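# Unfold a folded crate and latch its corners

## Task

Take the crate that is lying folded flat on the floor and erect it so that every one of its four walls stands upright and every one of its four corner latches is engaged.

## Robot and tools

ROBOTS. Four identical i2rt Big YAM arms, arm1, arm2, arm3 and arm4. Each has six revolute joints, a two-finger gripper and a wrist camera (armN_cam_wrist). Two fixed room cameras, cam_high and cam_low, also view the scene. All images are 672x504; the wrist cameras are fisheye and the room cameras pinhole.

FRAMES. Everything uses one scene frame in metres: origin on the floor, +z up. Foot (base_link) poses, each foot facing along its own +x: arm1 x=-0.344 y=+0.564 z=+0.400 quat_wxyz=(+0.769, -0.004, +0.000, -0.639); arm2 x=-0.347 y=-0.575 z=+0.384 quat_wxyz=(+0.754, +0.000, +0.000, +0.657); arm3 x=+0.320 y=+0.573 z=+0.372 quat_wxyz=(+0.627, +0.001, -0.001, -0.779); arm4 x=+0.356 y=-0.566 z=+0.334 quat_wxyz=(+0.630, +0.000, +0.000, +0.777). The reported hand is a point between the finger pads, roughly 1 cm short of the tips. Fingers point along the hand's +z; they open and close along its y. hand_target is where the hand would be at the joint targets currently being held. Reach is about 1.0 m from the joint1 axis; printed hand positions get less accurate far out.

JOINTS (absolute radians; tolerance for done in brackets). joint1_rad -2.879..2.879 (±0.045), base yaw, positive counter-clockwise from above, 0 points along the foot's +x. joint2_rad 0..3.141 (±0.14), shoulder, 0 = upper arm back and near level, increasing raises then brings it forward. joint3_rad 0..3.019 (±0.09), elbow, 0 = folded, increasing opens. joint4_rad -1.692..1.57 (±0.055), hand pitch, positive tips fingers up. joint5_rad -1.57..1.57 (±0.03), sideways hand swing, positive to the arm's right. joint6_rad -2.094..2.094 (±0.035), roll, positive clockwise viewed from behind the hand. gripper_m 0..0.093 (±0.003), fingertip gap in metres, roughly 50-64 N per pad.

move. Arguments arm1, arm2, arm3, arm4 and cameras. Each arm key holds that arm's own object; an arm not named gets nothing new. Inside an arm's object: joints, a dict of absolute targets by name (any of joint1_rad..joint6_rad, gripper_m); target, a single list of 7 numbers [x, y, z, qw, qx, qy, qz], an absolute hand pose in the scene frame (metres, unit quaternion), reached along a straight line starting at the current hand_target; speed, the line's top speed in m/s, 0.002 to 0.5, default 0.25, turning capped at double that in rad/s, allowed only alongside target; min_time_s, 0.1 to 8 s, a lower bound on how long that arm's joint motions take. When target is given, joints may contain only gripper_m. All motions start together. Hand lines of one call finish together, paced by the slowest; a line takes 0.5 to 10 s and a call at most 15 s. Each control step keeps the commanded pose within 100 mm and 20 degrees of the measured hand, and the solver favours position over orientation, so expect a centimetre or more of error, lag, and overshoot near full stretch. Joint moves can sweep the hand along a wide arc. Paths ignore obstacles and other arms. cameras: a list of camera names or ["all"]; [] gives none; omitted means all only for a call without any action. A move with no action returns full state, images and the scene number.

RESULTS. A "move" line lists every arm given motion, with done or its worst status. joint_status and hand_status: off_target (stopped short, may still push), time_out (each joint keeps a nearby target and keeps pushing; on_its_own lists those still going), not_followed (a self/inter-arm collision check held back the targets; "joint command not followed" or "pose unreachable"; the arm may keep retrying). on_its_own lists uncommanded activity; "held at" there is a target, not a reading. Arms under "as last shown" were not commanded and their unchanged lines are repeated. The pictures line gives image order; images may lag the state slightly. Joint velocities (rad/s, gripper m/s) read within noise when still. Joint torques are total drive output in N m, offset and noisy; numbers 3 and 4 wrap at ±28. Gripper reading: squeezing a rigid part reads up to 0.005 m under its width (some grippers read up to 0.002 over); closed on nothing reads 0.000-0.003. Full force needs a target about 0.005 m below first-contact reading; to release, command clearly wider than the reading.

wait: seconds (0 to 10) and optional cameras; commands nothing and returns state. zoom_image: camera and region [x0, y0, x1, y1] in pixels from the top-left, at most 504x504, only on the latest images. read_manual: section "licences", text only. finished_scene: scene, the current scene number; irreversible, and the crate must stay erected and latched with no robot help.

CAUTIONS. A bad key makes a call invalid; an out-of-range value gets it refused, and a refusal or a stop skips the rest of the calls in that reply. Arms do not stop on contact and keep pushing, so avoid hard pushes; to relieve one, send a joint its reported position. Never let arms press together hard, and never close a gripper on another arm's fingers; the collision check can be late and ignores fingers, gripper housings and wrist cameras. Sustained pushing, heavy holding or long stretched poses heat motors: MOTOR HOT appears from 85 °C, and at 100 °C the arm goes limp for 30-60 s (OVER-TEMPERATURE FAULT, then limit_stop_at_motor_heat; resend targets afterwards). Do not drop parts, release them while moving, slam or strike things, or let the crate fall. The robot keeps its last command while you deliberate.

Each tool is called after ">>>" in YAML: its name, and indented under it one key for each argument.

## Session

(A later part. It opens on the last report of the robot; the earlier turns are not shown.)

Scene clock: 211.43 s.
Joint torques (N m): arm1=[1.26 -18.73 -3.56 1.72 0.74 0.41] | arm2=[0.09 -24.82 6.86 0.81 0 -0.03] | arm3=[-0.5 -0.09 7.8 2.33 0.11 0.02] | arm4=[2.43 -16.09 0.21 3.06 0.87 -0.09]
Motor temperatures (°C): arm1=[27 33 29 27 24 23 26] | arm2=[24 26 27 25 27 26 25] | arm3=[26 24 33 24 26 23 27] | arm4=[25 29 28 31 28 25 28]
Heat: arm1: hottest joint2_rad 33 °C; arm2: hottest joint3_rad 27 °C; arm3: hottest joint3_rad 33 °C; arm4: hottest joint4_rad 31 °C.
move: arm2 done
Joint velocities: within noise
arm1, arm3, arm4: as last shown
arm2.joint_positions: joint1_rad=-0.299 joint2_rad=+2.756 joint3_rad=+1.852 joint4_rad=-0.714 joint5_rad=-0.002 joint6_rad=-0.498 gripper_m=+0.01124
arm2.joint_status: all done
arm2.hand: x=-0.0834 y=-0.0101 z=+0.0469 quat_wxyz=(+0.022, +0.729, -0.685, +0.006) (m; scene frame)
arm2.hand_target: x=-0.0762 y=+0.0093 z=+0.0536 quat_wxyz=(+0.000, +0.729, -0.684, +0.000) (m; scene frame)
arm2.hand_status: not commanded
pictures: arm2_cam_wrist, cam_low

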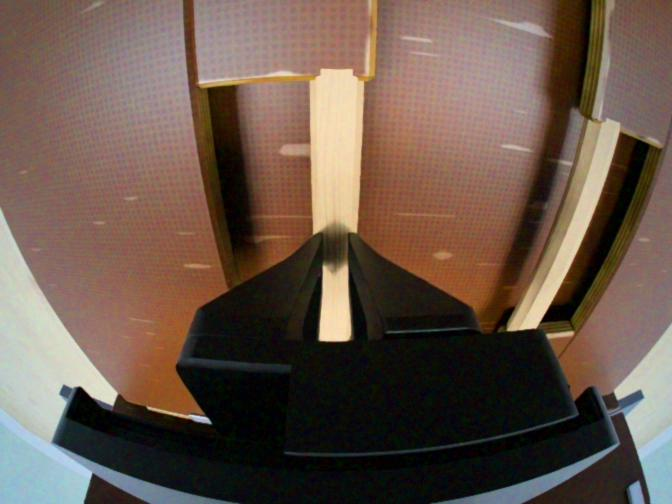

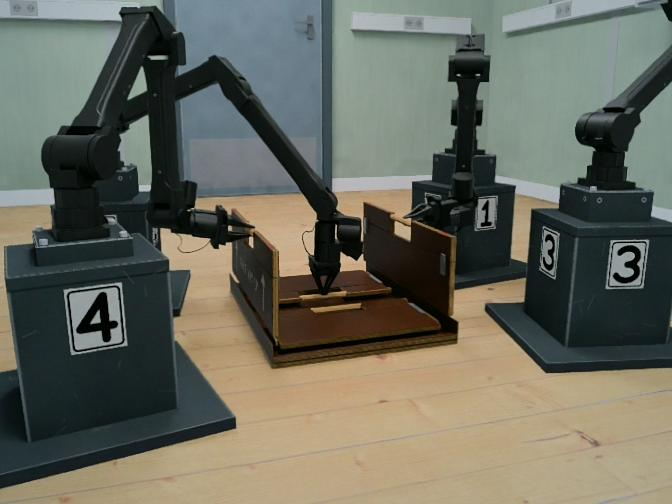

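>>> move:
  arm2: {"joints": {"gripper_m": 0.045}}

>>> move:
  arm2: {"target": [-0.075, 0.009, 0.041, 0, 0.7253, -0.6884, 0], "speed": 0.08}

>>> move:
  arm2: {"joints": {"gripper_m": 0.011}}
  cameras: ["arm2_cam_wrist", "cam_low"]

>>> zoom_image:
  camera: "cam_low"
  region: [250, 210, 420, 340]

Scene clock: 213.83 s.
Joint torques (N m): arm1=[1.08 -18.32 -3.47 1.62 0.71 0.4] | arm2=[-0.26 -24.82 6.79 0.68 -0.01 -0.02] | arm3=[-0.73 -0.32 7.82 2.36 0.11 0.02] | arm4=[2.43 -16.09 0.23 3.07 0.87 -0.09]
Motor temperatures (°C): arm1=[27 33 29 27 24 23 26] | arm2=[24 26 27 25 27 26 25] | arm3=[26 24 33 24 26 23 27] | arm4=[25 29 28 31 28 25 28]
Heat: arm1: hottest joint2_rad 33 °C; arm2: hottest joint3_rad 27 °C; arm3: hottest joint3_rad 33 °C; arm4: hottest joint4_rad 31 °C.
move: arm2 done
Joint velocities: within noise
arm1, arm4: as last shown
arm2.joint_positions: joint1_rad=-0.305 joint2_rad=+2.756 joint3_rad=+1.854 joint4_rad=-0.711 joint5_rad=-0.001 joint6_rad=-0.496 gripper_m=+0.04477
arm2.joint_status: all done
arm2.hand: x=-0.0791 y=-0.0104 z=+0.0472 quat_wxyz=(+0.020, +0.726, -0.687, +0.006) (m; scene frame)
arm2.hand_target: x=-0.0724 y=+0.0076 z=+0.0537 quat_wxyz=(+0.000, +0.727, -0.687, +0.000) (m; scene frame)
arm2.hand_status: not commanded
arm3.joint_positions: joint1_rad=+0.368 joint2_rad=+0.623 joint3_rad=+1.401 joint4_rad=-1.238 joint5_rad=-0.070 joint6_rad=+0.635 gripper_m=+0.09396
arm3.joint_status: not commanded
arm3.hand: x=+0.3681 y=+0.3300 z=+0.9365 quat_wxyz=(-0.499, -0.717, -0.455, +0.173) (m; scene frame)
arm3.hand_target: x=+0.3677 y=+0.3328 z=+0.9460 quat_wxyz=(-0.508, -0.712, -0.452, +0.176) (m; scene frame)
arm3.hand_status: not commanded
pictures: none

Scene clock: 214.97 s.
Joint torques (N m): arm1=[1.03 -18.84 -3.43 1.76 0.73 0.45] | arm2=[0.62 -24.18 6.99 0.68 -0.03 0.06] | arm3=[-1.26 0.03 7.84 2.29 0.15 0] | arm4=[2.43 -16.15 0.21 3.07 0.87 -0.09]
Motor temperatures (°C): arm1=[27 33 29 27 24 23 26] | arm2=[24 26 27 25 27 26 25] | arm3=[26 24 33 24 26 23 27] | arm4=[25 29 28 31 28 25 28]
Heat: arm1: hottest joint2_rad 33 °C; arm2: hottest joint3_rad 27 °C; arm3: hottest joint3_rad 33 °C; arm4: hottest joint4_rad 31 °C.
move: arm2 off_target
Joint velocities: within noise
arm1, arm3, arm4: as last shown
arm2.joint_positions: joint1_rad=-0.307 joint2_rad=+2.774 joint3_rad=+1.871 joint4_rad=-0.702 joint5_rad=-0.001 joint6_rad=-0.496 gripper_m=+0.04487
arm2.joint_status: not commanded
arm2.hand: x=-0.0770 y=-0.0082 z=+0.0399 quat_wxyz=(+0.016, +0.726, -0.688, +0.005) (m; scene frame)
arm2.hand_target: x=-0.0744 y=+0.0080 z=+0.0411 quat_wxyz=(+0.000, +0.725, -0.689, +0.000) (m; scene frame)
arm2.hand_status: off_target (0.017 m and 1.9 deg from the pose sent, 0.021 m and 2.4 deg at the start)
pictures: none

Scene clock: 215.73 s.
Joint torques (N m): arm1=[1.26 -18.67 -3.41 1.72 0.74 0.41] | arm2=[0.09 -24.18 6.91 0.76 0.05 0.05] | arm3=[-0.44 0.15 7.88 2.41 0.11 0] | arm4=[2.43 -16.15 0.23 3.07 0.88 -0.09]
Motor temperatures (°C): arm1=[27 33 29 27 24 23 26] | arm2=[24 27 27 25 27 26 25] | arm3=[26 24 33 24 26 23 27] | arm4=[25 29 28 31 28 25 28]
Heat: arm1: hottest joint2_rad 33 °C; arm2: hottest joint2_rad 27 °C; arm3: hottest joint3_rad 33 °C; arm4: hottest joint4_rad 31 °C.
move: arm2 off_target
Joint velocities: within noise
arm1.joint_positions: joint1_rad=+0.863 joint2_rad=+2.607 joint3_rad=+0.808 joint4_rad=+1.502 joint5_rad=+0.982 joint6_rad=-1.318 gripper_m=+0.01686
arm1.joint_status: not commanded
arm1.hand: x=-0.0198 y=+0.2080 z=+0.2431 quat_wxyz=(-0.014, +0.017, -0.760, +0.649) (m; scene frame)
arm1.hand_target: x=-0.0270 y=+0.2192 z=+0.2442 quat_wxyz=(-0.014, +0.018, -0.765, +0.643) (m; scene frame)
arm1.hand_status: not commanded
arm2.joint_positions: joint1_rad=-0.298 joint2_rad=+2.776 joint3_rad=+1.871 joint4_rad=-0.703 joint5_rad=-0.010 joint6_rad=-0.487 gripper_m=+0.01676
arm2.joint_status: gripper_m off_target (ended at +0.01679, target +0.01100)
arm2.hand: x=-0.0841 y=-0.0061 z=+0.0389 quat_wxyz=(+0.019, +0.725, -0.688, +0.001) (m; scene frame)
arm2.hand_target: x=-0.0778 y=+0.0097 z=+0.0412 quat_wxyz=(+0.001, +0.724, -0.690, -0.004) (m; scene frame)
arm2.hand_status: not commanded
arm3, arm4: as last shown
pictures: arm2_cam_wrist, cam_low

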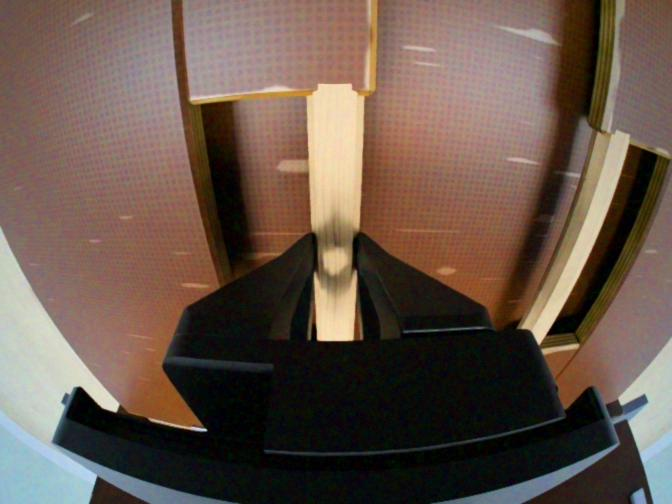

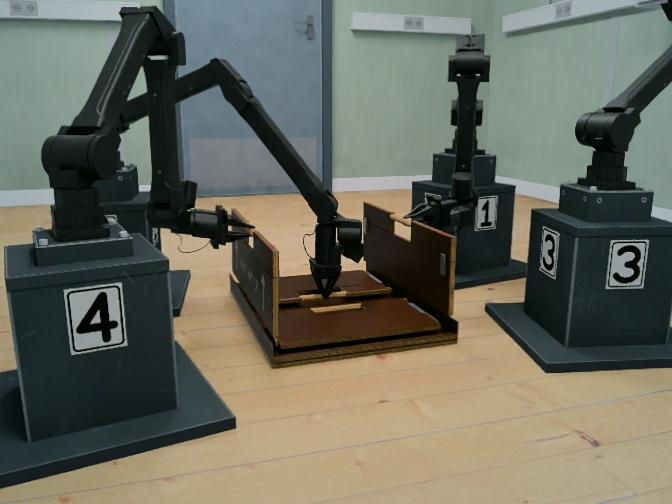

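Scaled by 2.965 from the camera's 672x504 image, which has a finer 960x720 frame.

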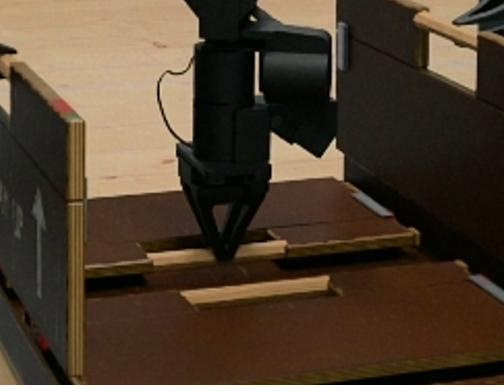

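>>> move:
  arm2: {"target": [-0.099, 0.007, 0.141, -0.157, 0.7081, -0.6722, 0.149], "speed": 0.13}

>>> move:
  arm2: {"target": [-0.1425, 0.003, 0.1995, -0.2776, 0.6701, -0.6361, 0.2635], "speed": 0.13}
  arm4: {"target": [-0.008, -0.2225, 0.250, -0.6426, 0.7658, 0.0199, -0.0167], "speed": 0.06}
  arm1: {"target": [-0.026, 0.226, 0.244, 0.0167, -0.0199, 0.7658, -0.6426], "speed": 0.05}
  cameras: ["arm2_cam_wrist", "cam_low", "cam_high"]

>>> zoom_image:
  camera: "cam_low"
  region: [210, 170, 480, 390]

>>> zoom_image:
  camera: "cam_high"
  region: [240, 220, 430, 420]

Scene clock: 222.70 s.
Joint torques (N m): arm1=[1.14 -18.2 -3.49 1.72 0.71 0.45] | arm2=[0.62 -26.75 4.1 0.51 1 0.06] | arm3=[-0.56 0.03 7.83 2.51 0.15 0.01] | arm4=[2.37 -16.09 0.34 3 0.78 -0.09]
Motor temperatures (°C): arm1=[27 33 29 27 24 23 26] | arm2=[24 28 27 25 27 26 25] | arm3=[26 24 33 24 26 23 27] | arm4=[25 29 28 31 28 25 28]
Heat: arm1: hottest joint2_rad 33 °C; arm2: hottest joint2_rad 28 °C; arm3: hottest joint3_rad 33 °C; arm4: hottest joint4_rad 31 °C.
move: arm2 off_target
Joint velocities: within noise
arm1, arm3: as last shown
arm2.joint_positions: joint1_rad=-0.164 joint2_rad=+2.559 joint3_rad=+1.579 joint4_rad=-0.473 joint5_rad=+0.390 joint6_rad=-0.381 gripper_m=+0.01676
arm2.joint_status: not commanded
arm2.hand: x=-0.1004 y=-0.0066 z=+0.1160 quat_wxyz=(-0.136, +0.712, -0.672, +0.150) (m; scene frame)
arm2.hand_target: x=-0.0985 y=+0.0077 z=+0.1401 quat_wxyz=(-0.158, +0.708, -0.672, +0.149) (m; scene frame)
arm2.hand_status: off_target (0.029 m and 2.5 deg from the pose sent, 0.104 m and 26.5 deg at the start)
arm4.joint_positions: joint1_rad=+0.883 joint2_rad=+2.351 joint3_rad=+0.779 joint4_rad=+1.207 joint5_rad=+1.005 joint6_rad=-1.249 gripper_m=+0.01676
arm4.joint_status: not commanded
arm4.hand: x=-0.0126 y=-0.2079 z=+0.2447 quat_wxyz=(-0.636, +0.772, +0.017, -0.020) (m; scene frame)
arm4.hand_target: x=-0.0084 y=-0.2124 z=+0.2511 quat_wxyz=(-0.642, +0.766, +0.018, -0.015) (m; scene frame)
arm4.hand_status: not commanded
pictures: none

Scene clock: 224.60 s.
Joint torques (N m): arm1=[1.85 -18.55 -3.64 1.98 0.76 0.44] | arm2=[0.67 -25.17 4 0.85 1.23 0.07] | arm3=[-0.62 -0.09 7.79 2.28 0.14 0] | arm4=[2.96 -15.91 -0.25 3.02 0.92 0.04]
Motor temperatures (°C): arm1=[27 33 29 27 24 23 26] | arm2=[24 28 27 25 27 26 25] | arm3=[26 24 33 24 26 23 27] | arm4=[25 29 28 31 28 25 28]
Heat: arm1: hottest joint2_rad 33 °C; arm2: hottest joint2_rad 28 °C; arm3: hottest joint3_rad 33 °C; arm4: hottest joint4_rad 31 °C.
move: arm1 off_target; arm2 off_target; arm4 off_target
Joint velocities: within noise
arm1.joint_positions: joint1_rad=+0.869 joint2_rad=+2.607 joint3_rad=+0.805 joint4_rad=+1.502 joint5_rad=+0.987 joint6_rad=-1.311 gripper_m=+0.01679
arm1.joint_status: not commanded
arm1.hand: x=-0.0195 y=+0.2106 z=+0.2431 quat_wxyz=(-0.015, +0.017, -0.760, +0.649) (m; scene frame)
arm1.hand_target: x=-0.0257 y=+0.2252 z=+0.2438 quat_wxyz=(-0.017, +0.020, -0.765, +0.643) (m; scene frame)
arm1.hand_status: off_target (0.017 m and 1.0 deg from the pose sent, 0.019 m and 1.1 deg at the start)
arm2.joint_positions: joint1_rad=-0.014 joint2_rad=+2.458 joint3_rad=+1.446 joint4_rad=-0.406 joint5_rad=+0.749 joint6_rad=-0.275 gripper_m=+0.01676
arm2.joint_status: not commanded
arm2.hand: x=-0.1403 y=-0.0081 z=+0.1785 quat_wxyz=(-0.258, +0.677, -0.635, +0.268) (m; scene frame)
arm2.hand_target: x=-0.1414 y=+0.0030 z=+0.1986 quat_wxyz=(-0.278, +0.671, -0.635, +0.264) (m; scene frame)
arm2.hand_status: off_target (0.024 m and 2.5 deg from the pose sent, 0.094 m and 21.8 deg at the start)
arm3: as last shown
arm4.joint_positions: joint1_rad=+0.893 joint2_rad=+2.351 joint3_rad=+0.773 joint4_rad=+1.212 joint5_rad=+1.016 joint6_rad=-1.249 gripper_m=+0.01672
arm4.joint_status: not commanded
arm4.hand: x=-0.0124 y=-0.2128 z=+0.2450 quat_wxyz=(-0.637, +0.771, +0.019, -0.019) (m; scene frame)
arm4.hand_target: x=-0.0078 y=-0.2213 z=+0.2504 quat_wxyz=(-0.643, +0.766, +0.019, -0.016) (m; scene frame)
arm4.hand_status: off_target (0.012 m and 1.0 deg from the pose sent, 0.016 m and 1.2 deg at the start)
pictures: arm2_cam_wrist, cam_high, cam_low

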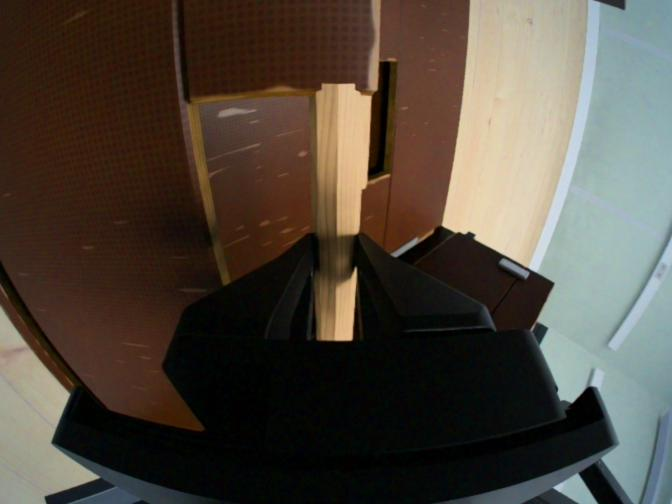

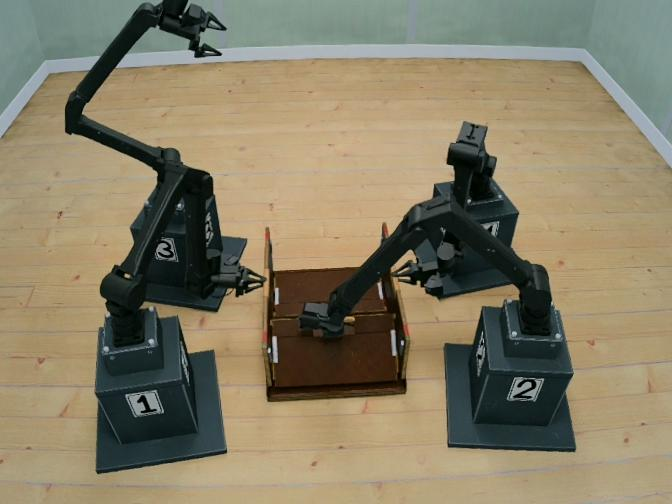

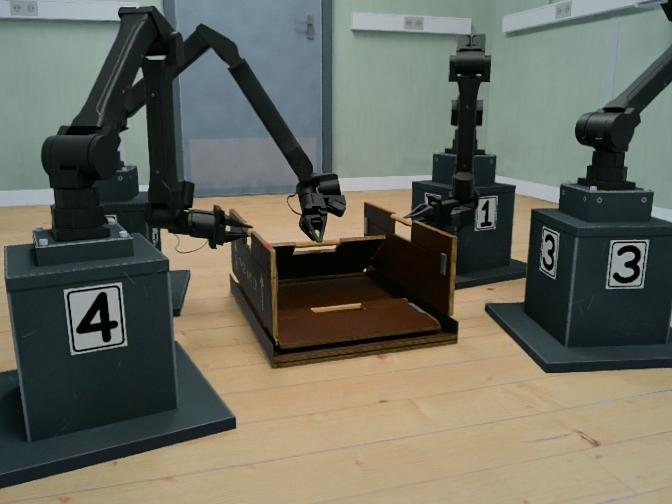

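Scaled by 1.867 from the camera's 672x504 image, which has a finer 960x720 frame.

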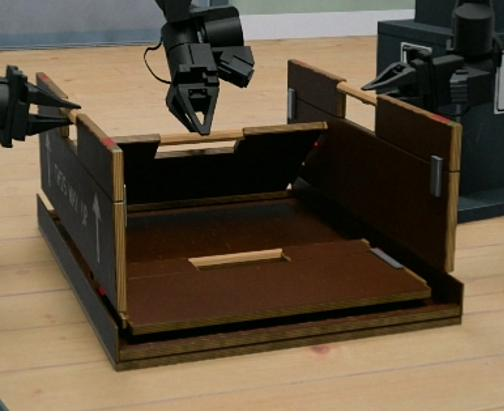

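Scaled by 2.520 from the camera's 672x504 image, which has a finer 960x720 frame.

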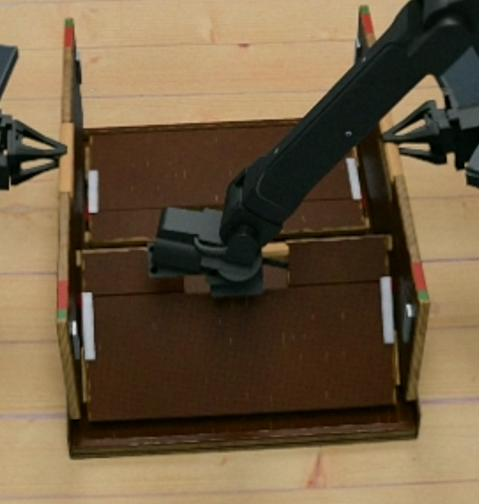

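>>> move:
  arm2: {"target": [-0.1985, 0.0, 0.239, -0.3735, 0.6216, -0.59, 0.3546], "speed": 0.13}
  cameras: ["arm2_cam_wrist", "cam_low", "cam_high"]

>>> zoom_image:
  camera: "cam_low"
  region: [210, 170, 480, 390]

>>> zoom_image:
  camera: "cam_high"
  region: [240, 300, 340, 420]

>>> zoom_image:
  camera: "cam_high"
  region: [340, 300, 440, 420]

Scene clock: 232.00 s.
Joint torques (N m): arm1=[2.49 -17.79 -3.71 1.98 0.79 0.44] | arm2=[0.62 -24.18 4.86 -0.25 1.04 0.13] | arm3=[-0.62 -0.03 7.83 2.28 0.11 -0.02] | arm4=[2.96 -15.97 -0.25 3.03 0.92 0.04]
Motor temperatures (°C): arm1=[27 32 29 27 24 23 26] | arm2=[24 29 26 25 28 26 25] | arm3=[26 24 33 24 26 23 27] | arm4=[25 29 28 31 28 25 28]
Heat: arm1: hottest joint2_rad 32 °C; arm2: hottest joint2_rad 29 °C; arm3: hottest joint3_rad 33 °C; arm4: hottest joint4_rad 31 °C.
move: arm2 off_target
Joint velocities: within noise
arm1, arm3, arm4: as last shown
arm2.joint_positions: joint1_rad=+0.139 joint2_rad=+2.447 joint3_rad=+1.423 joint4_rad=-0.478 joint5_rad=+1.071 joint6_rad=-0.110 gripper_m=+0.01676
arm2.joint_status: not commanded
arm2.hand: x=-0.1951 y=-0.0091 z=+0.2217 quat_wxyz=(-0.363, +0.629, -0.585, +0.360) (m; scene frame)
arm2.hand_target: x=-0.1991 y=+0.0016 z=+0.2394 quat_wxyz=(-0.374, +0.624, -0.586, +0.355) (m; scene frame)
arm2.hand_status: off_target (0.020 m and 1.7 deg from the pose sent, 0.084 m and 18.5 deg at the start)
pictures: arm2_cam_wrist, cam_high, cam_low

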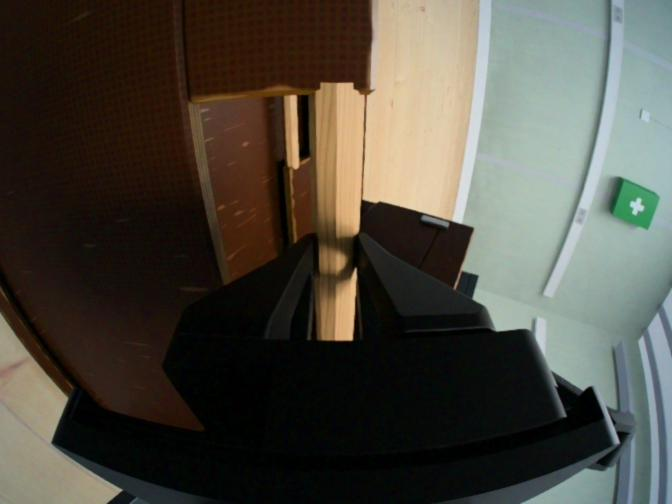

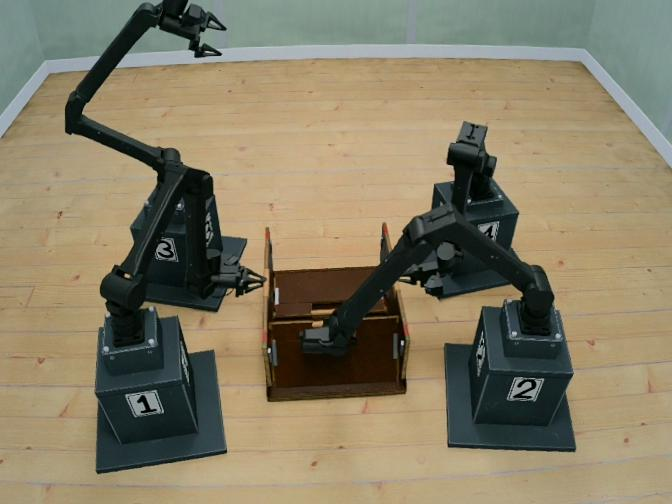

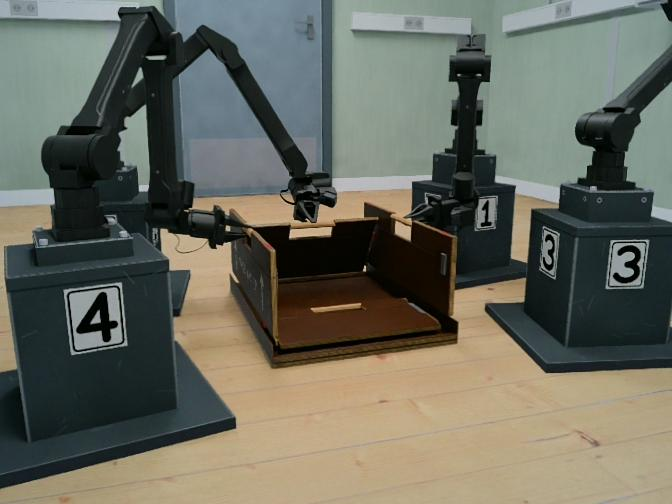

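Scaled by 1.867 from the camera's 672x504 image, which has a finer 960x720 frame.

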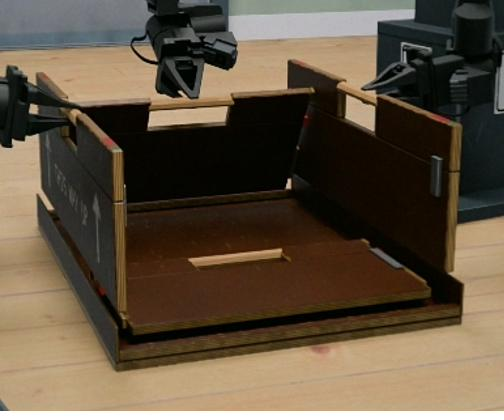

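Scaled by 4.200 from the camera's 672x504 image, which has a finer 960x720 frame.

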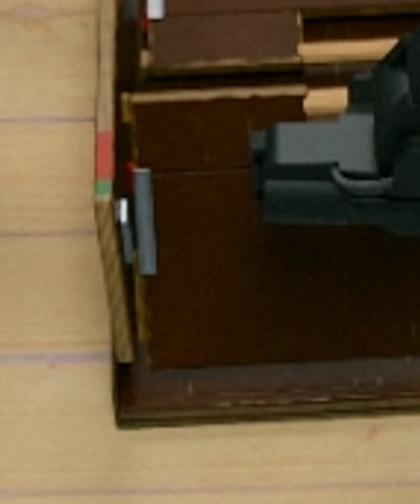

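Scaled by 4.200 from the camera's 672x504 image, which has a finer 960x720 frame.

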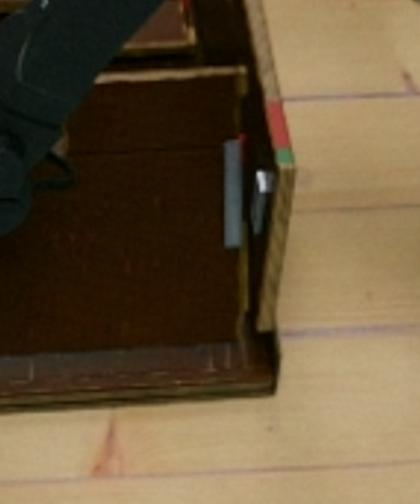

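>>> move:
  arm2: {"target": [-0.258, -0.006, 0.256, -0.4263, 0.5868, -0.557, 0.4047], "speed": 0.12}
  cameras: ["arm2_cam_wrist", "cam_low", "cam_high"]

>>> zoom_image:
  camera: "cam_low"
  region: [210, 170, 480, 390]

>>> zoom_image:
  camera: "cam_high"
  region: [240, 300, 440, 420]

Scene clock: 239.27 s.
Joint torques (N m): arm1=[2.14 -18.61 -3.71 1.78 0.76 0.4] | arm2=[0.97 -24.12 4.6 -1.39 1.08 0.42] | arm3=[-0.5 -0.38 7.75 2.41 0.13 -0.03] | arm4=[2.96 -15.91 -0.24 3.02 0.92 0.04]
Motor temperatures (°C): arm1=[27 32 29 27 24 23 26] | arm2=[24 29 26 25 28 26 25] | arm3=[26 24 33 24 26 23 27] | arm4=[24 30 28 31 28 25 28]
Heat: arm1: hottest joint2_rad 32 °C; arm2: hottest joint2_rad 29 °C; arm3: hottest joint3_rad 33 °C; arm4: hottest joint4_rad 31 °C.
move: arm2 off_target
Joint velocities: within noise
arm1, arm3, arm4: as last shown
arm2.joint_positions: joint1_rad=+0.251 joint2_rad=+2.501 joint3_rad=+1.524 joint4_rad=-0.828 joint5_rad=+1.235 joint6_rad=+0.232 gripper_m=+0.01676
arm2.joint_status: not commanded
arm2.hand: x=-0.2459 y=-0.0105 z=+0.2425 quat_wxyz=(-0.417, +0.588, -0.560, +0.408) (m; scene frame)
arm2.hand_target: x=-0.2522 y=-0.0063 z=+0.2551 quat_wxyz=(-0.426, +0.583, -0.561, +0.405) (m; scene frame)
arm2.hand_status: off_target (0.019 m and 1.2 deg from the pose sent, 0.072 m and 10.6 deg at the start)
pictures: arm2_cam_wrist, cam_high, cam_low

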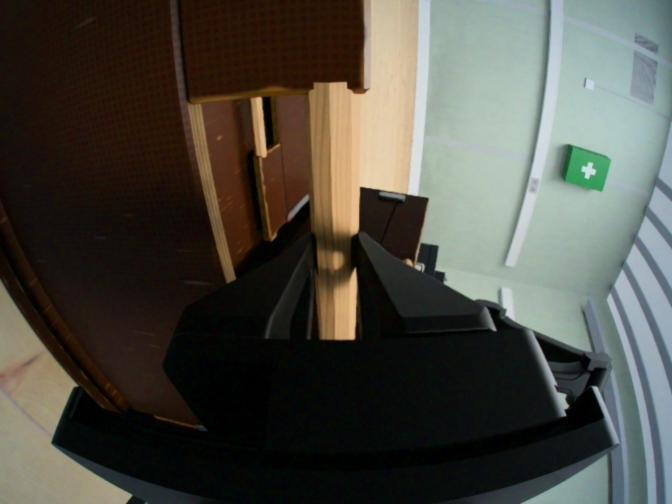

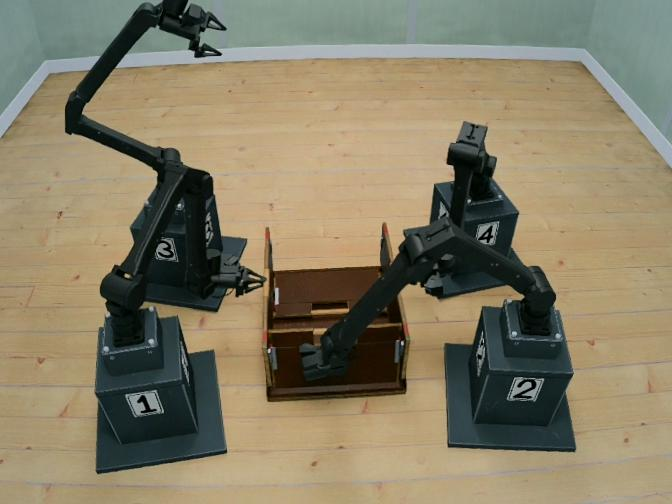

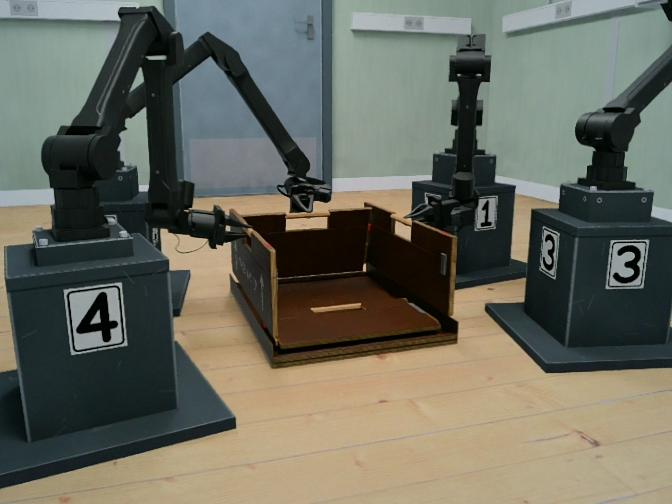

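Scaled by 1.867 from the camera's 672x504 image, which has a finer 960x720 frame.

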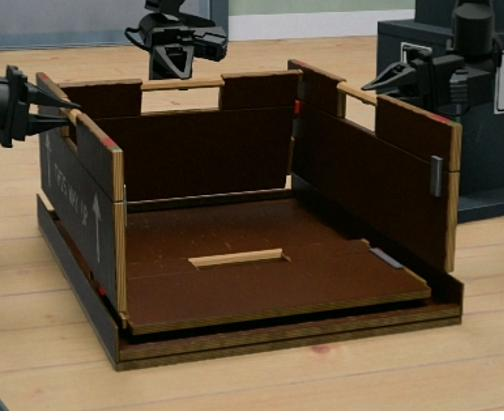

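Scaled by 2.520 from the camera's 672x504 image, which has a finer 960x720 frame.

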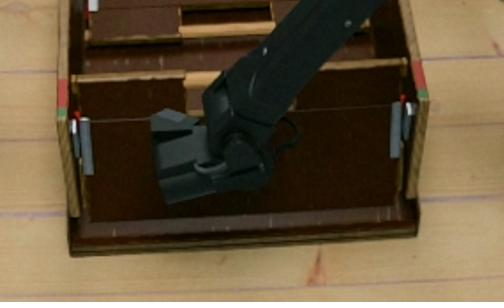

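>>> move:
  arm2: {"target": [-0.292, -0.010, 0.256, -0.4263, 0.5868, -0.557, 0.4047], "speed": 0.08}
  cameras: ["arm2_cam_wrist", "cam_low", "cam_high", "arm1_cam_wrist", "arm4_cam_wrist"]

>>> zoom_image:
  camera: "cam_low"
  region: [210, 170, 480, 390]

>>> zoom_image:
  camera: "cam_high"
  region: [240, 300, 340, 420]

>>> zoom_image:
  camera: "cam_high"
  region: [340, 300, 440, 420]

Scene clock: 242.90 s.
Joint torques (N m): arm1=[2.08 -18.08 -3.71 1.85 0.76 0.42] | arm2=[2.96 -23.24 4.08 -1.61 0.45 0.48] | arm3=[-0.79 0.03 7.84 2.33 0.1 -0.01] | arm4=[2.96 -15.91 -0.24 3.02 0.92 0.04]
Motor temperatures (°C): arm1=[27 32 29 27 24 23 26] | arm2=[24 29 26 25 28 26 25] | arm3=[26 24 33 24 26 23 27] | arm4=[24 30 27 31 28 25 28]
Heat: arm1: hottest joint2_rad 32 °C; arm2: hottest joint2_rad 29 °C; arm3: hottest joint3_rad 33 °C; arm4: hottest joint4_rad 31 °C.
move: arm2 off_target
Joint velocities: within noise
arm1, arm3, arm4: as last shown
arm1.hand_target: x=-0.0257 y=+0.2251 z=+0.2438 quat_wxyz=(-0.017, +0.020, -0.765, +0.643) (m; scene frame)
arm2.joint_positions: joint1_rad=+0.297 joint2_rad=+2.521 joint3_rad=+1.579 joint4_rad=-1.013 joint5_rad=+1.231 joint6_rad=+0.393 gripper_m=+0.01652
arm2.joint_status: not commanded
arm2.hand: x=-0.2715 y=-0.0111 z=+0.2487 quat_wxyz=(-0.420, +0.583, -0.560, +0.412) (m; scene frame)
arm2.hand_target: x=-0.2910 y=-0.0098 z=+0.2561 quat_wxyz=(-0.427, +0.587, -0.556, +0.405) (m; scene frame)
arm2.hand_status: off_target (0.022 m and 1.2 deg from the pose sent, 0.048 m and 1.2 deg at the start)
pictures: arm1_cam_wrist, arm2_cam_wrist, arm4_cam_wrist, cam_high, cam_low

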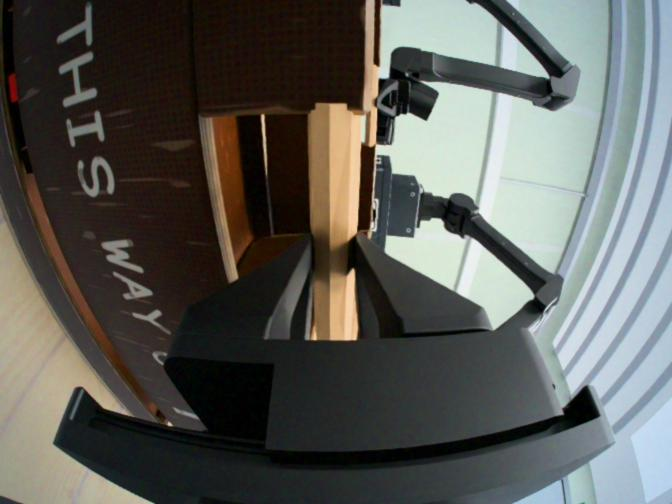

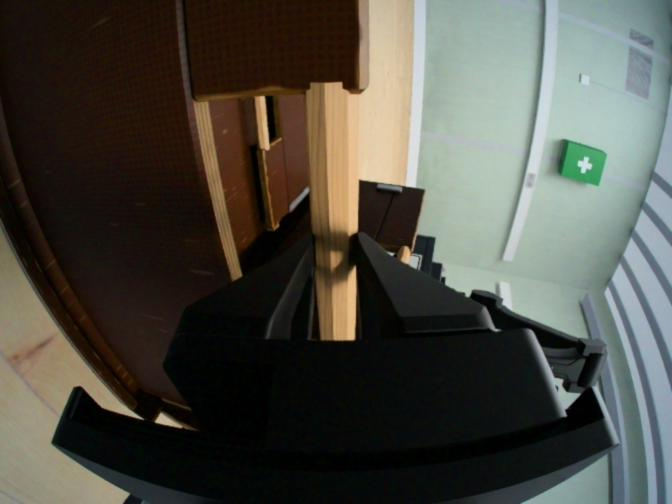

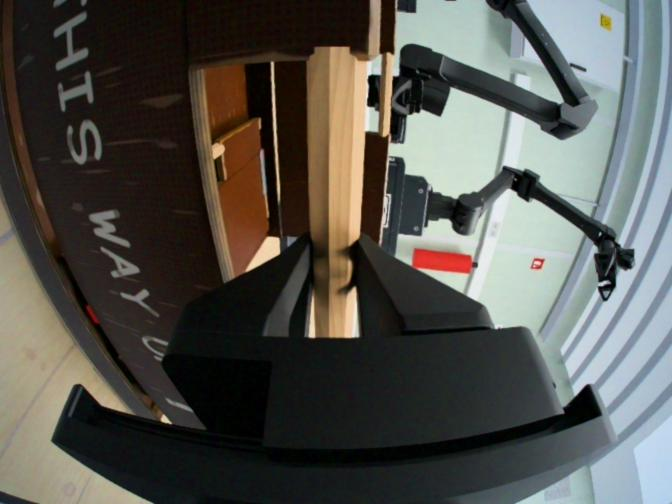

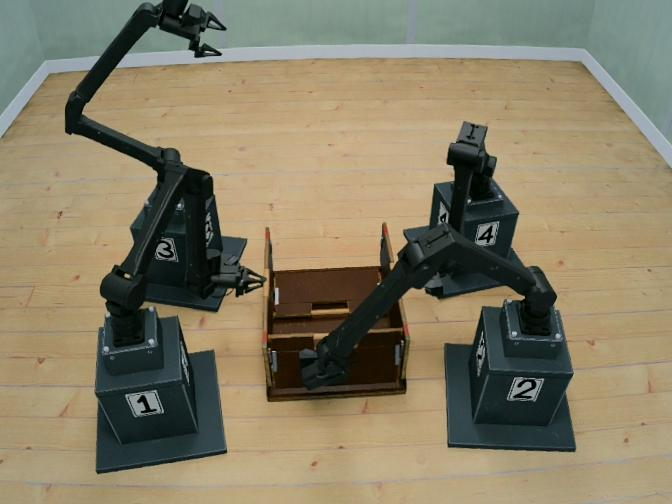

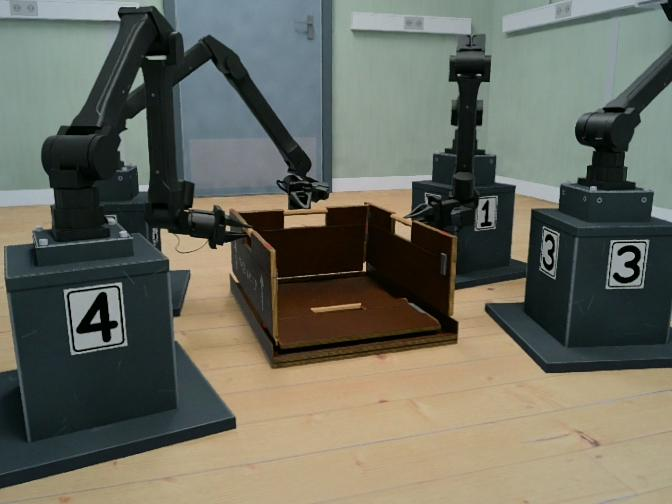

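Scaled by 1.867 from the camera's 672x504 image, which has a finer 960x720 frame.

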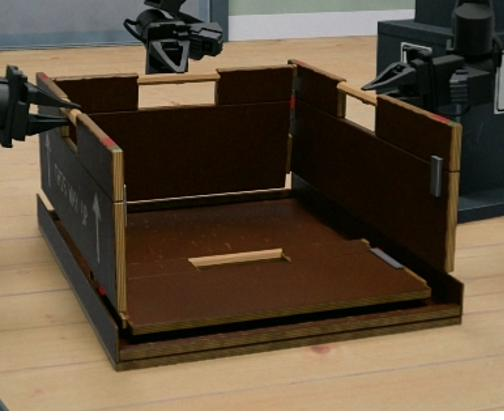

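Scaled by 4.200 from the camera's 672x504 image, which has a finer 960x720 frame.

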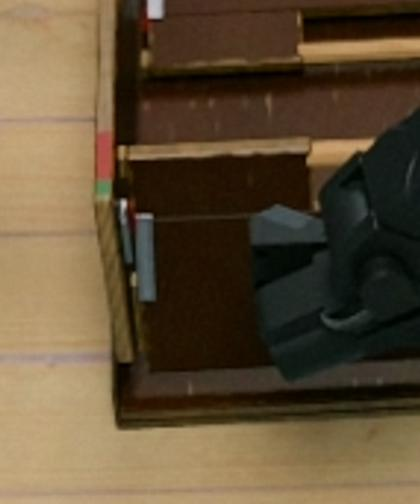

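Scaled by 4.200 from the camera's 672x504 image, which has a finer 960x720 frame.

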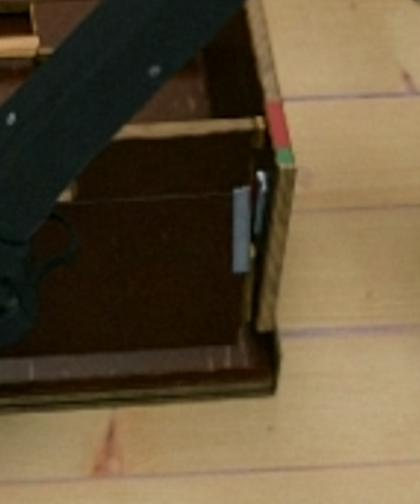

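>>> move:
  arm2: {"target": [-0.316, -0.010, 0.256, -0.4263, 0.5868, -0.557, 0.4047], "speed": 0.06}
  cameras: ["arm2_cam_wrist", "cam_low", "cam_high"]

>>> zoom_image:
  camera: "cam_high"
  region: [240, 300, 340, 420]

>>> zoom_image:
  camera: "cam_high"
  region: [340, 300, 440, 420]

Scene clock: 247.00 s.
Joint torques (N m): arm1=[2.2 -18.2 -3.79 2.04 0.77 0.39] | arm2=[2.26 -23.06 4.82 -1.51 0.08 0.44] | arm3=[-0.73 0.15 7.94 2.4 0.11 -0.02] | arm4=[2.96 -15.97 -0.24 3.03 0.92 0.04]
Motor temperatures (°C): arm1=[27 32 29 27 24 23 26] | arm2=[24 29 26 25 28 26 26] | arm3=[26 24 33 24 26 23 27] | arm4=[24 30 27 31 28 25 28]
Heat: arm1: hottest joint2_rad 32 °C; arm2: hottest joint2_rad 29 °C; arm3: hottest joint3_rad 33 °C; arm4: hottest joint4_rad 31 °C.
move: arm2 off_target
Joint velocities: within noise
arm1, arm4: as last shown
arm2.joint_positions: joint1_rad=+0.348 joint2_rad=+2.541 joint3_rad=+1.622 joint4_rad=-1.147 joint5_rad=+1.220 joint6_rad=+0.508 gripper_m=+0.01623
arm2.joint_status: not commanded
arm2.hand: x=-0.3000 y=-0.0118 z=+0.2516 quat_wxyz=(-0.424, +0.585, -0.555, +0.412) (m; scene frame)
arm2.hand_target: x=-0.3156 y=-0.0098 z=+0.2562 quat_wxyz=(-0.427, +0.587, -0.557, +0.404) (m; scene frame)
arm2.hand_status: off_target (0.017 m and 0.9 deg from the pose sent, 0.045 m and 1.2 deg at the start)
arm3.joint_positions: joint1_rad=+0.368 joint2_rad=+0.623 joint3_rad=+1.401 joint4_rad=-1.238 joint5_rad=-0.070 joint6_rad=+0.635 gripper_m=+0.09396
arm3.joint_status: not commanded
arm3.hand: x=+0.3681 y=+0.3300 z=+0.9365 quat_wxyz=(-0.499, -0.717, -0.455, +0.173) (m; scene frame)
arm3.hand_target: x=+0.3677 y=+0.3328 z=+0.9460 quat_wxyz=(-0.508, -0.712, -0.452, +0.176) (m; scene frame)
arm3.hand_status: not commanded
pictures: arm2_cam_wrist, cam_high, cam_low

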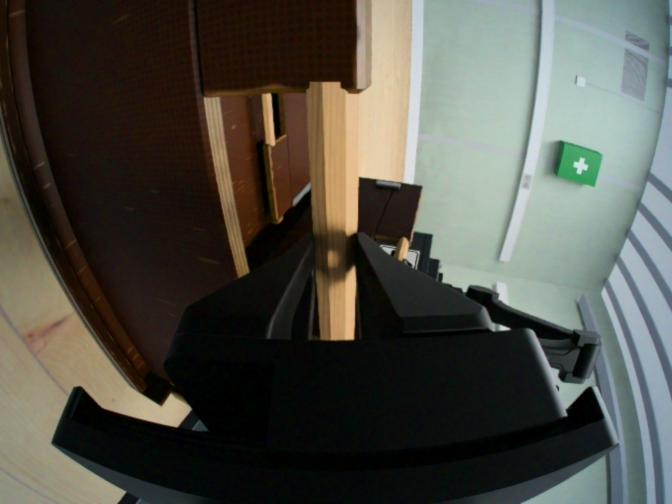

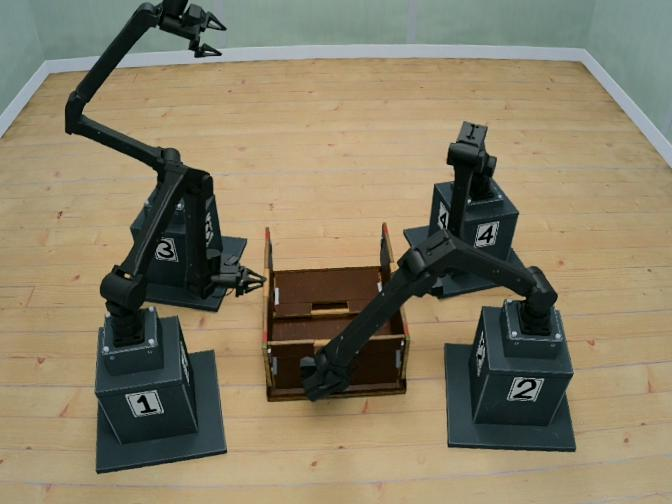

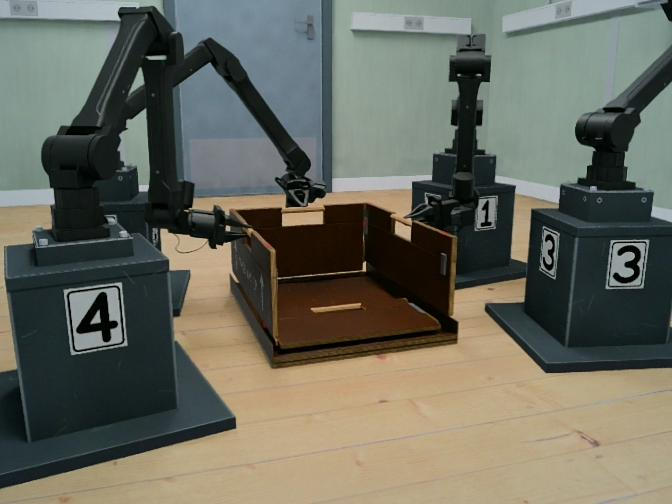

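Scaled by 4.200 from the camera's 672x504 image, which has a finer 960x720 frame.

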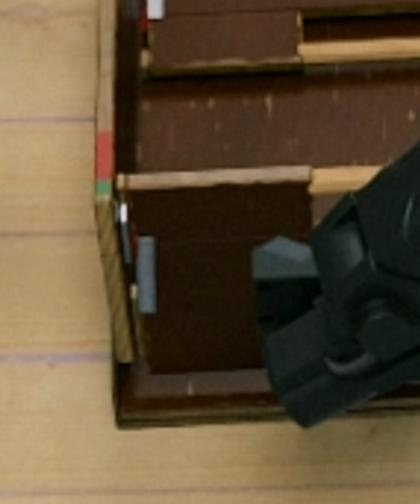

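Scaled by 4.200 from the camera's 672x504 image, which has a finer 960x720 frame.

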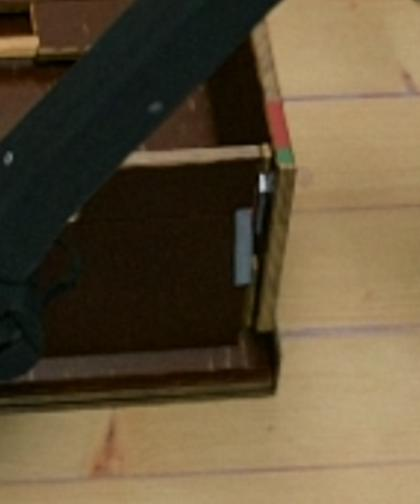

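>>> zoom_image:
  camera: "cam_low"
  region: [330, 190, 400, 290]

>>> zoom_image:
  camera: "arm2_cam_wrist"
  region: [0, 250, 260, 480]

Scaled by 5.040 from the camera's 672x504 image, which has a finer 960x720 frame.

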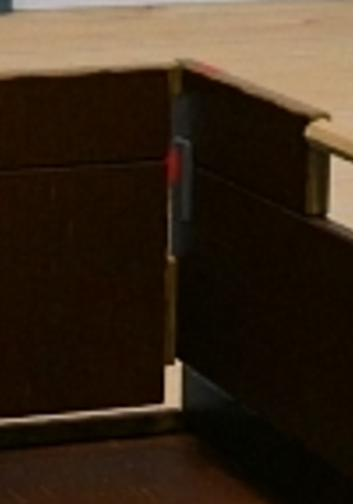

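Scaled by 1.938 from the camera's 672x504 image, which has a finer 960x720 frame.

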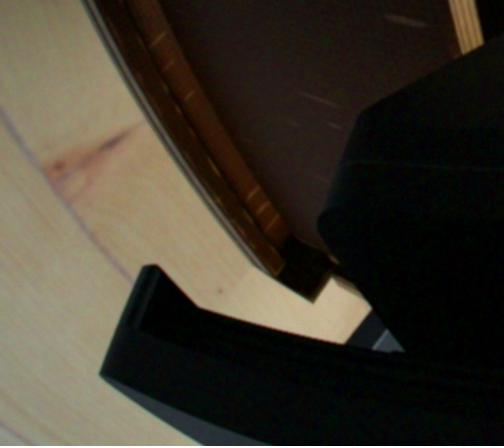

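>>> move:
  arm3: {"joints": {"joint1_rad": -0.229, "joint2_rad": 2.38, "joint3_rad": 1.74, "joint4_rad": -0.93, "joint5_rad": 0.0, "joint6_rad": -0.496, "gripper_m": 0.045}, "min_time_s": 2.5}
  cameras: ["arm3_cam_wrist", "cam_low", "cam_high"]

>>> zoom_image:
  camera: "arm3_cam_wrist"
  region: [420, 200, 672, 420]

Scene clock: 262.40 s.
Joint torques (N m): arm1=[1.79 -18.32 -3.67 1.96 0.78 0.41] | arm2=[2.26 -23.12 4.92 -1.48 0.08 0.44] | arm3=[-0.32 -20.54 8.23 0.68 0.15 -0.05] | arm4=[3.02 -15.91 -0.24 3.02 0.92 0.04]
Motor temperatures (°C): arm1=[27 32 29 27 24 23 27] | arm2=[24 29 26 25 28 26 26] | arm3=[26 24 33 24 26 23 27] | arm4=[24 30 27 31 29 25 28]
Heat: arm1: hottest joint2_rad 32 °C; arm2: hottest joint2_rad 29 °C; arm3: hottest joint3_rad 33 °C; arm4: hottest joint4_rad 31 °C.
move: arm3 done
Joint velocities: within noise
arm1, arm4: as last shown
arm2.joint_positions: joint1_rad=+0.348 joint2_rad=+2.541 joint3_rad=+1.624 joint4_rad=-1.147 joint5_rad=+1.220 joint6_rad=+0.508 gripper_m=+0.01623
arm2.joint_status: not commanded
arm2.hand: x=-0.3001 y=-0.0112 z=+0.2519 quat_wxyz=(-0.424, +0.585, -0.556, +0.412) (m; scene frame)
arm2.hand_target: x=-0.3157 y=-0.0092 z=+0.2564 quat_wxyz=(-0.427, +0.587, -0.557, +0.404) (m; scene frame)
arm2.hand_status: not commanded
arm3.joint_positions: joint1_rad=-0.235 joint2_rad=+2.383 joint3_rad=+1.702 joint4_rad=-0.939 joint5_rad=-0.003 joint6_rad=-0.485 gripper_m=+0.04512
arm3.joint_status: all done
arm3.hand: x=+0.0475 y=+0.0079 z=+0.2243 quat_wxyz=(+0.005, -0.694, -0.719, -0.025) (m; scene frame)
arm3.hand_target: x=+0.0409 y=-0.0093 z=+0.2300 quat_wxyz=(+0.000, -0.690, -0.724, -0.006) (m; scene frame)
arm3.hand_status: not commanded
pictures: arm3_cam_wrist, cam_high, cam_low

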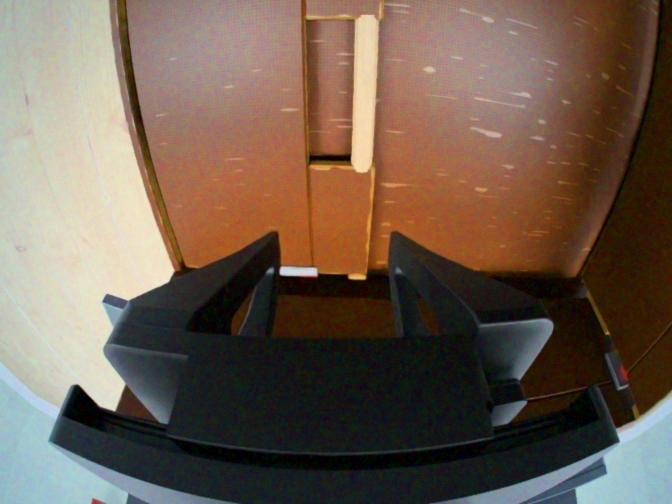

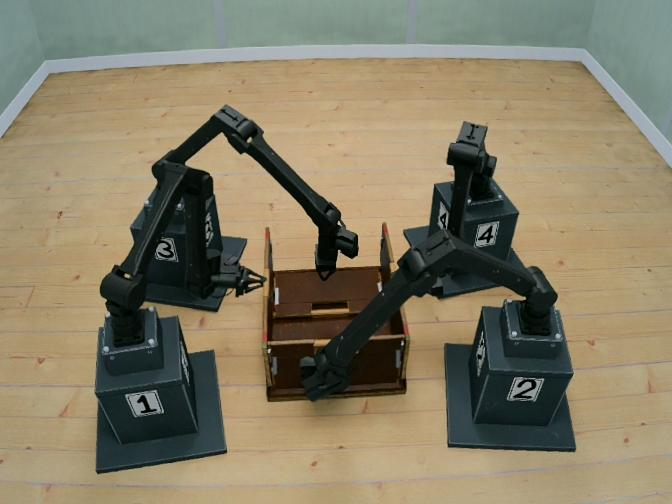

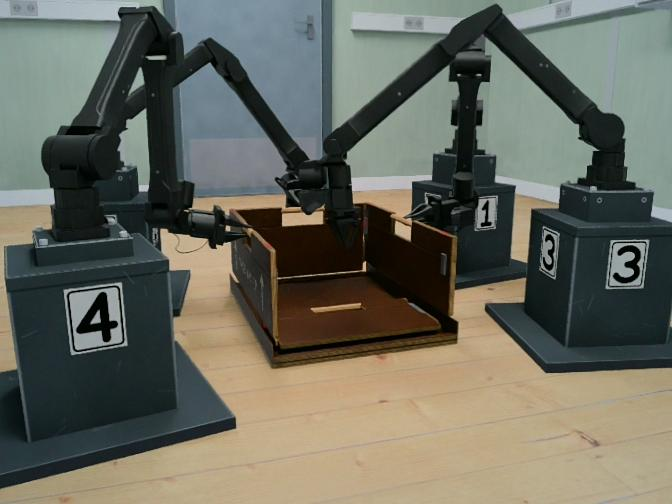

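Scaled by 2.000 from the camera's 672x504 image, which has a finer 960x720 frame.

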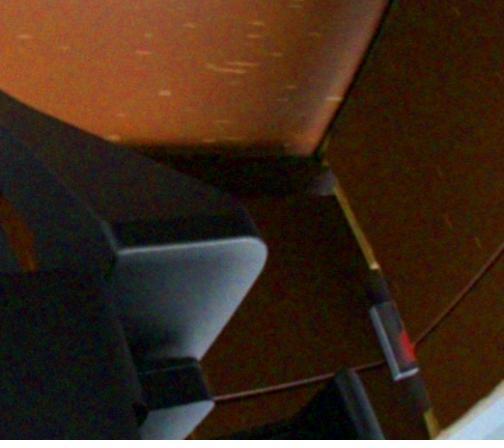

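>>> move:
  arm3: {"target": [0.016, -0.030, 0.100, 0, 0.6884, 0.7253, 0], "speed": 0.2}
  cameras: ["arm3_cam_wrist"]

Scene clock: 267.87 s.
Joint torques (N m): arm1=[1.73 -18.43 -3.82 1.78 0.73 0.45] | arm2=[2.2 -23.12 4.92 -1.47 0.08 0.44] | arm3=[-1.67 -20.07 8.02 0.25 0.22 -0.03] | arm4=[2.96 -15.91 -0.25 3.02 0.92 0.04]
Motor temperatures (°C): arm1=[27 32 29 27 24 23 27] | arm2=[24 29 26 25 27 26 26] | arm3=[26 25 33 24 26 23 27] | arm4=[24 30 27 31 29 25 28]
Heat: arm1: hottest joint2_rad 32 °C; arm2: hottest joint2_rad 29 °C; arm3: hottest joint3_rad 33 °C; arm4: hottest joint4_rad 31 °C.
move: arm3 off_target
Joint velocities: within noise
arm1, arm2, arm4: as last shown
arm3.joint_positions: joint1_rad=-0.247 joint2_rad=+2.661 joint3_rad=+1.912 joint4_rad=-0.828 joint5_rad=-0.001 joint6_rad=-0.508 gripper_m=+0.04512
arm3.joint_status: not commanded
arm3.hand: x=+0.0232 y=-0.0237 z=+0.1082 quat_wxyz=(-0.001, -0.691, -0.723, -0.004) (m; scene frame)
arm3.hand_target: x=+0.0126 y=-0.0262 z=+0.0995 quat_wxyz=(+0.000, -0.691, -0.723, +0.000) (m; scene frame)
arm3.hand_status: off_target (0.013 m and 0.6 deg from the pose sent, 0.134 m and 3.0 deg at the start)
pictures: arm3_cam_wrist

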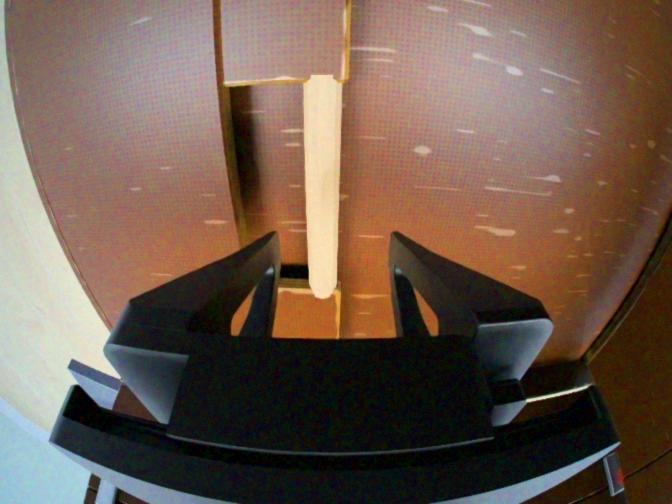

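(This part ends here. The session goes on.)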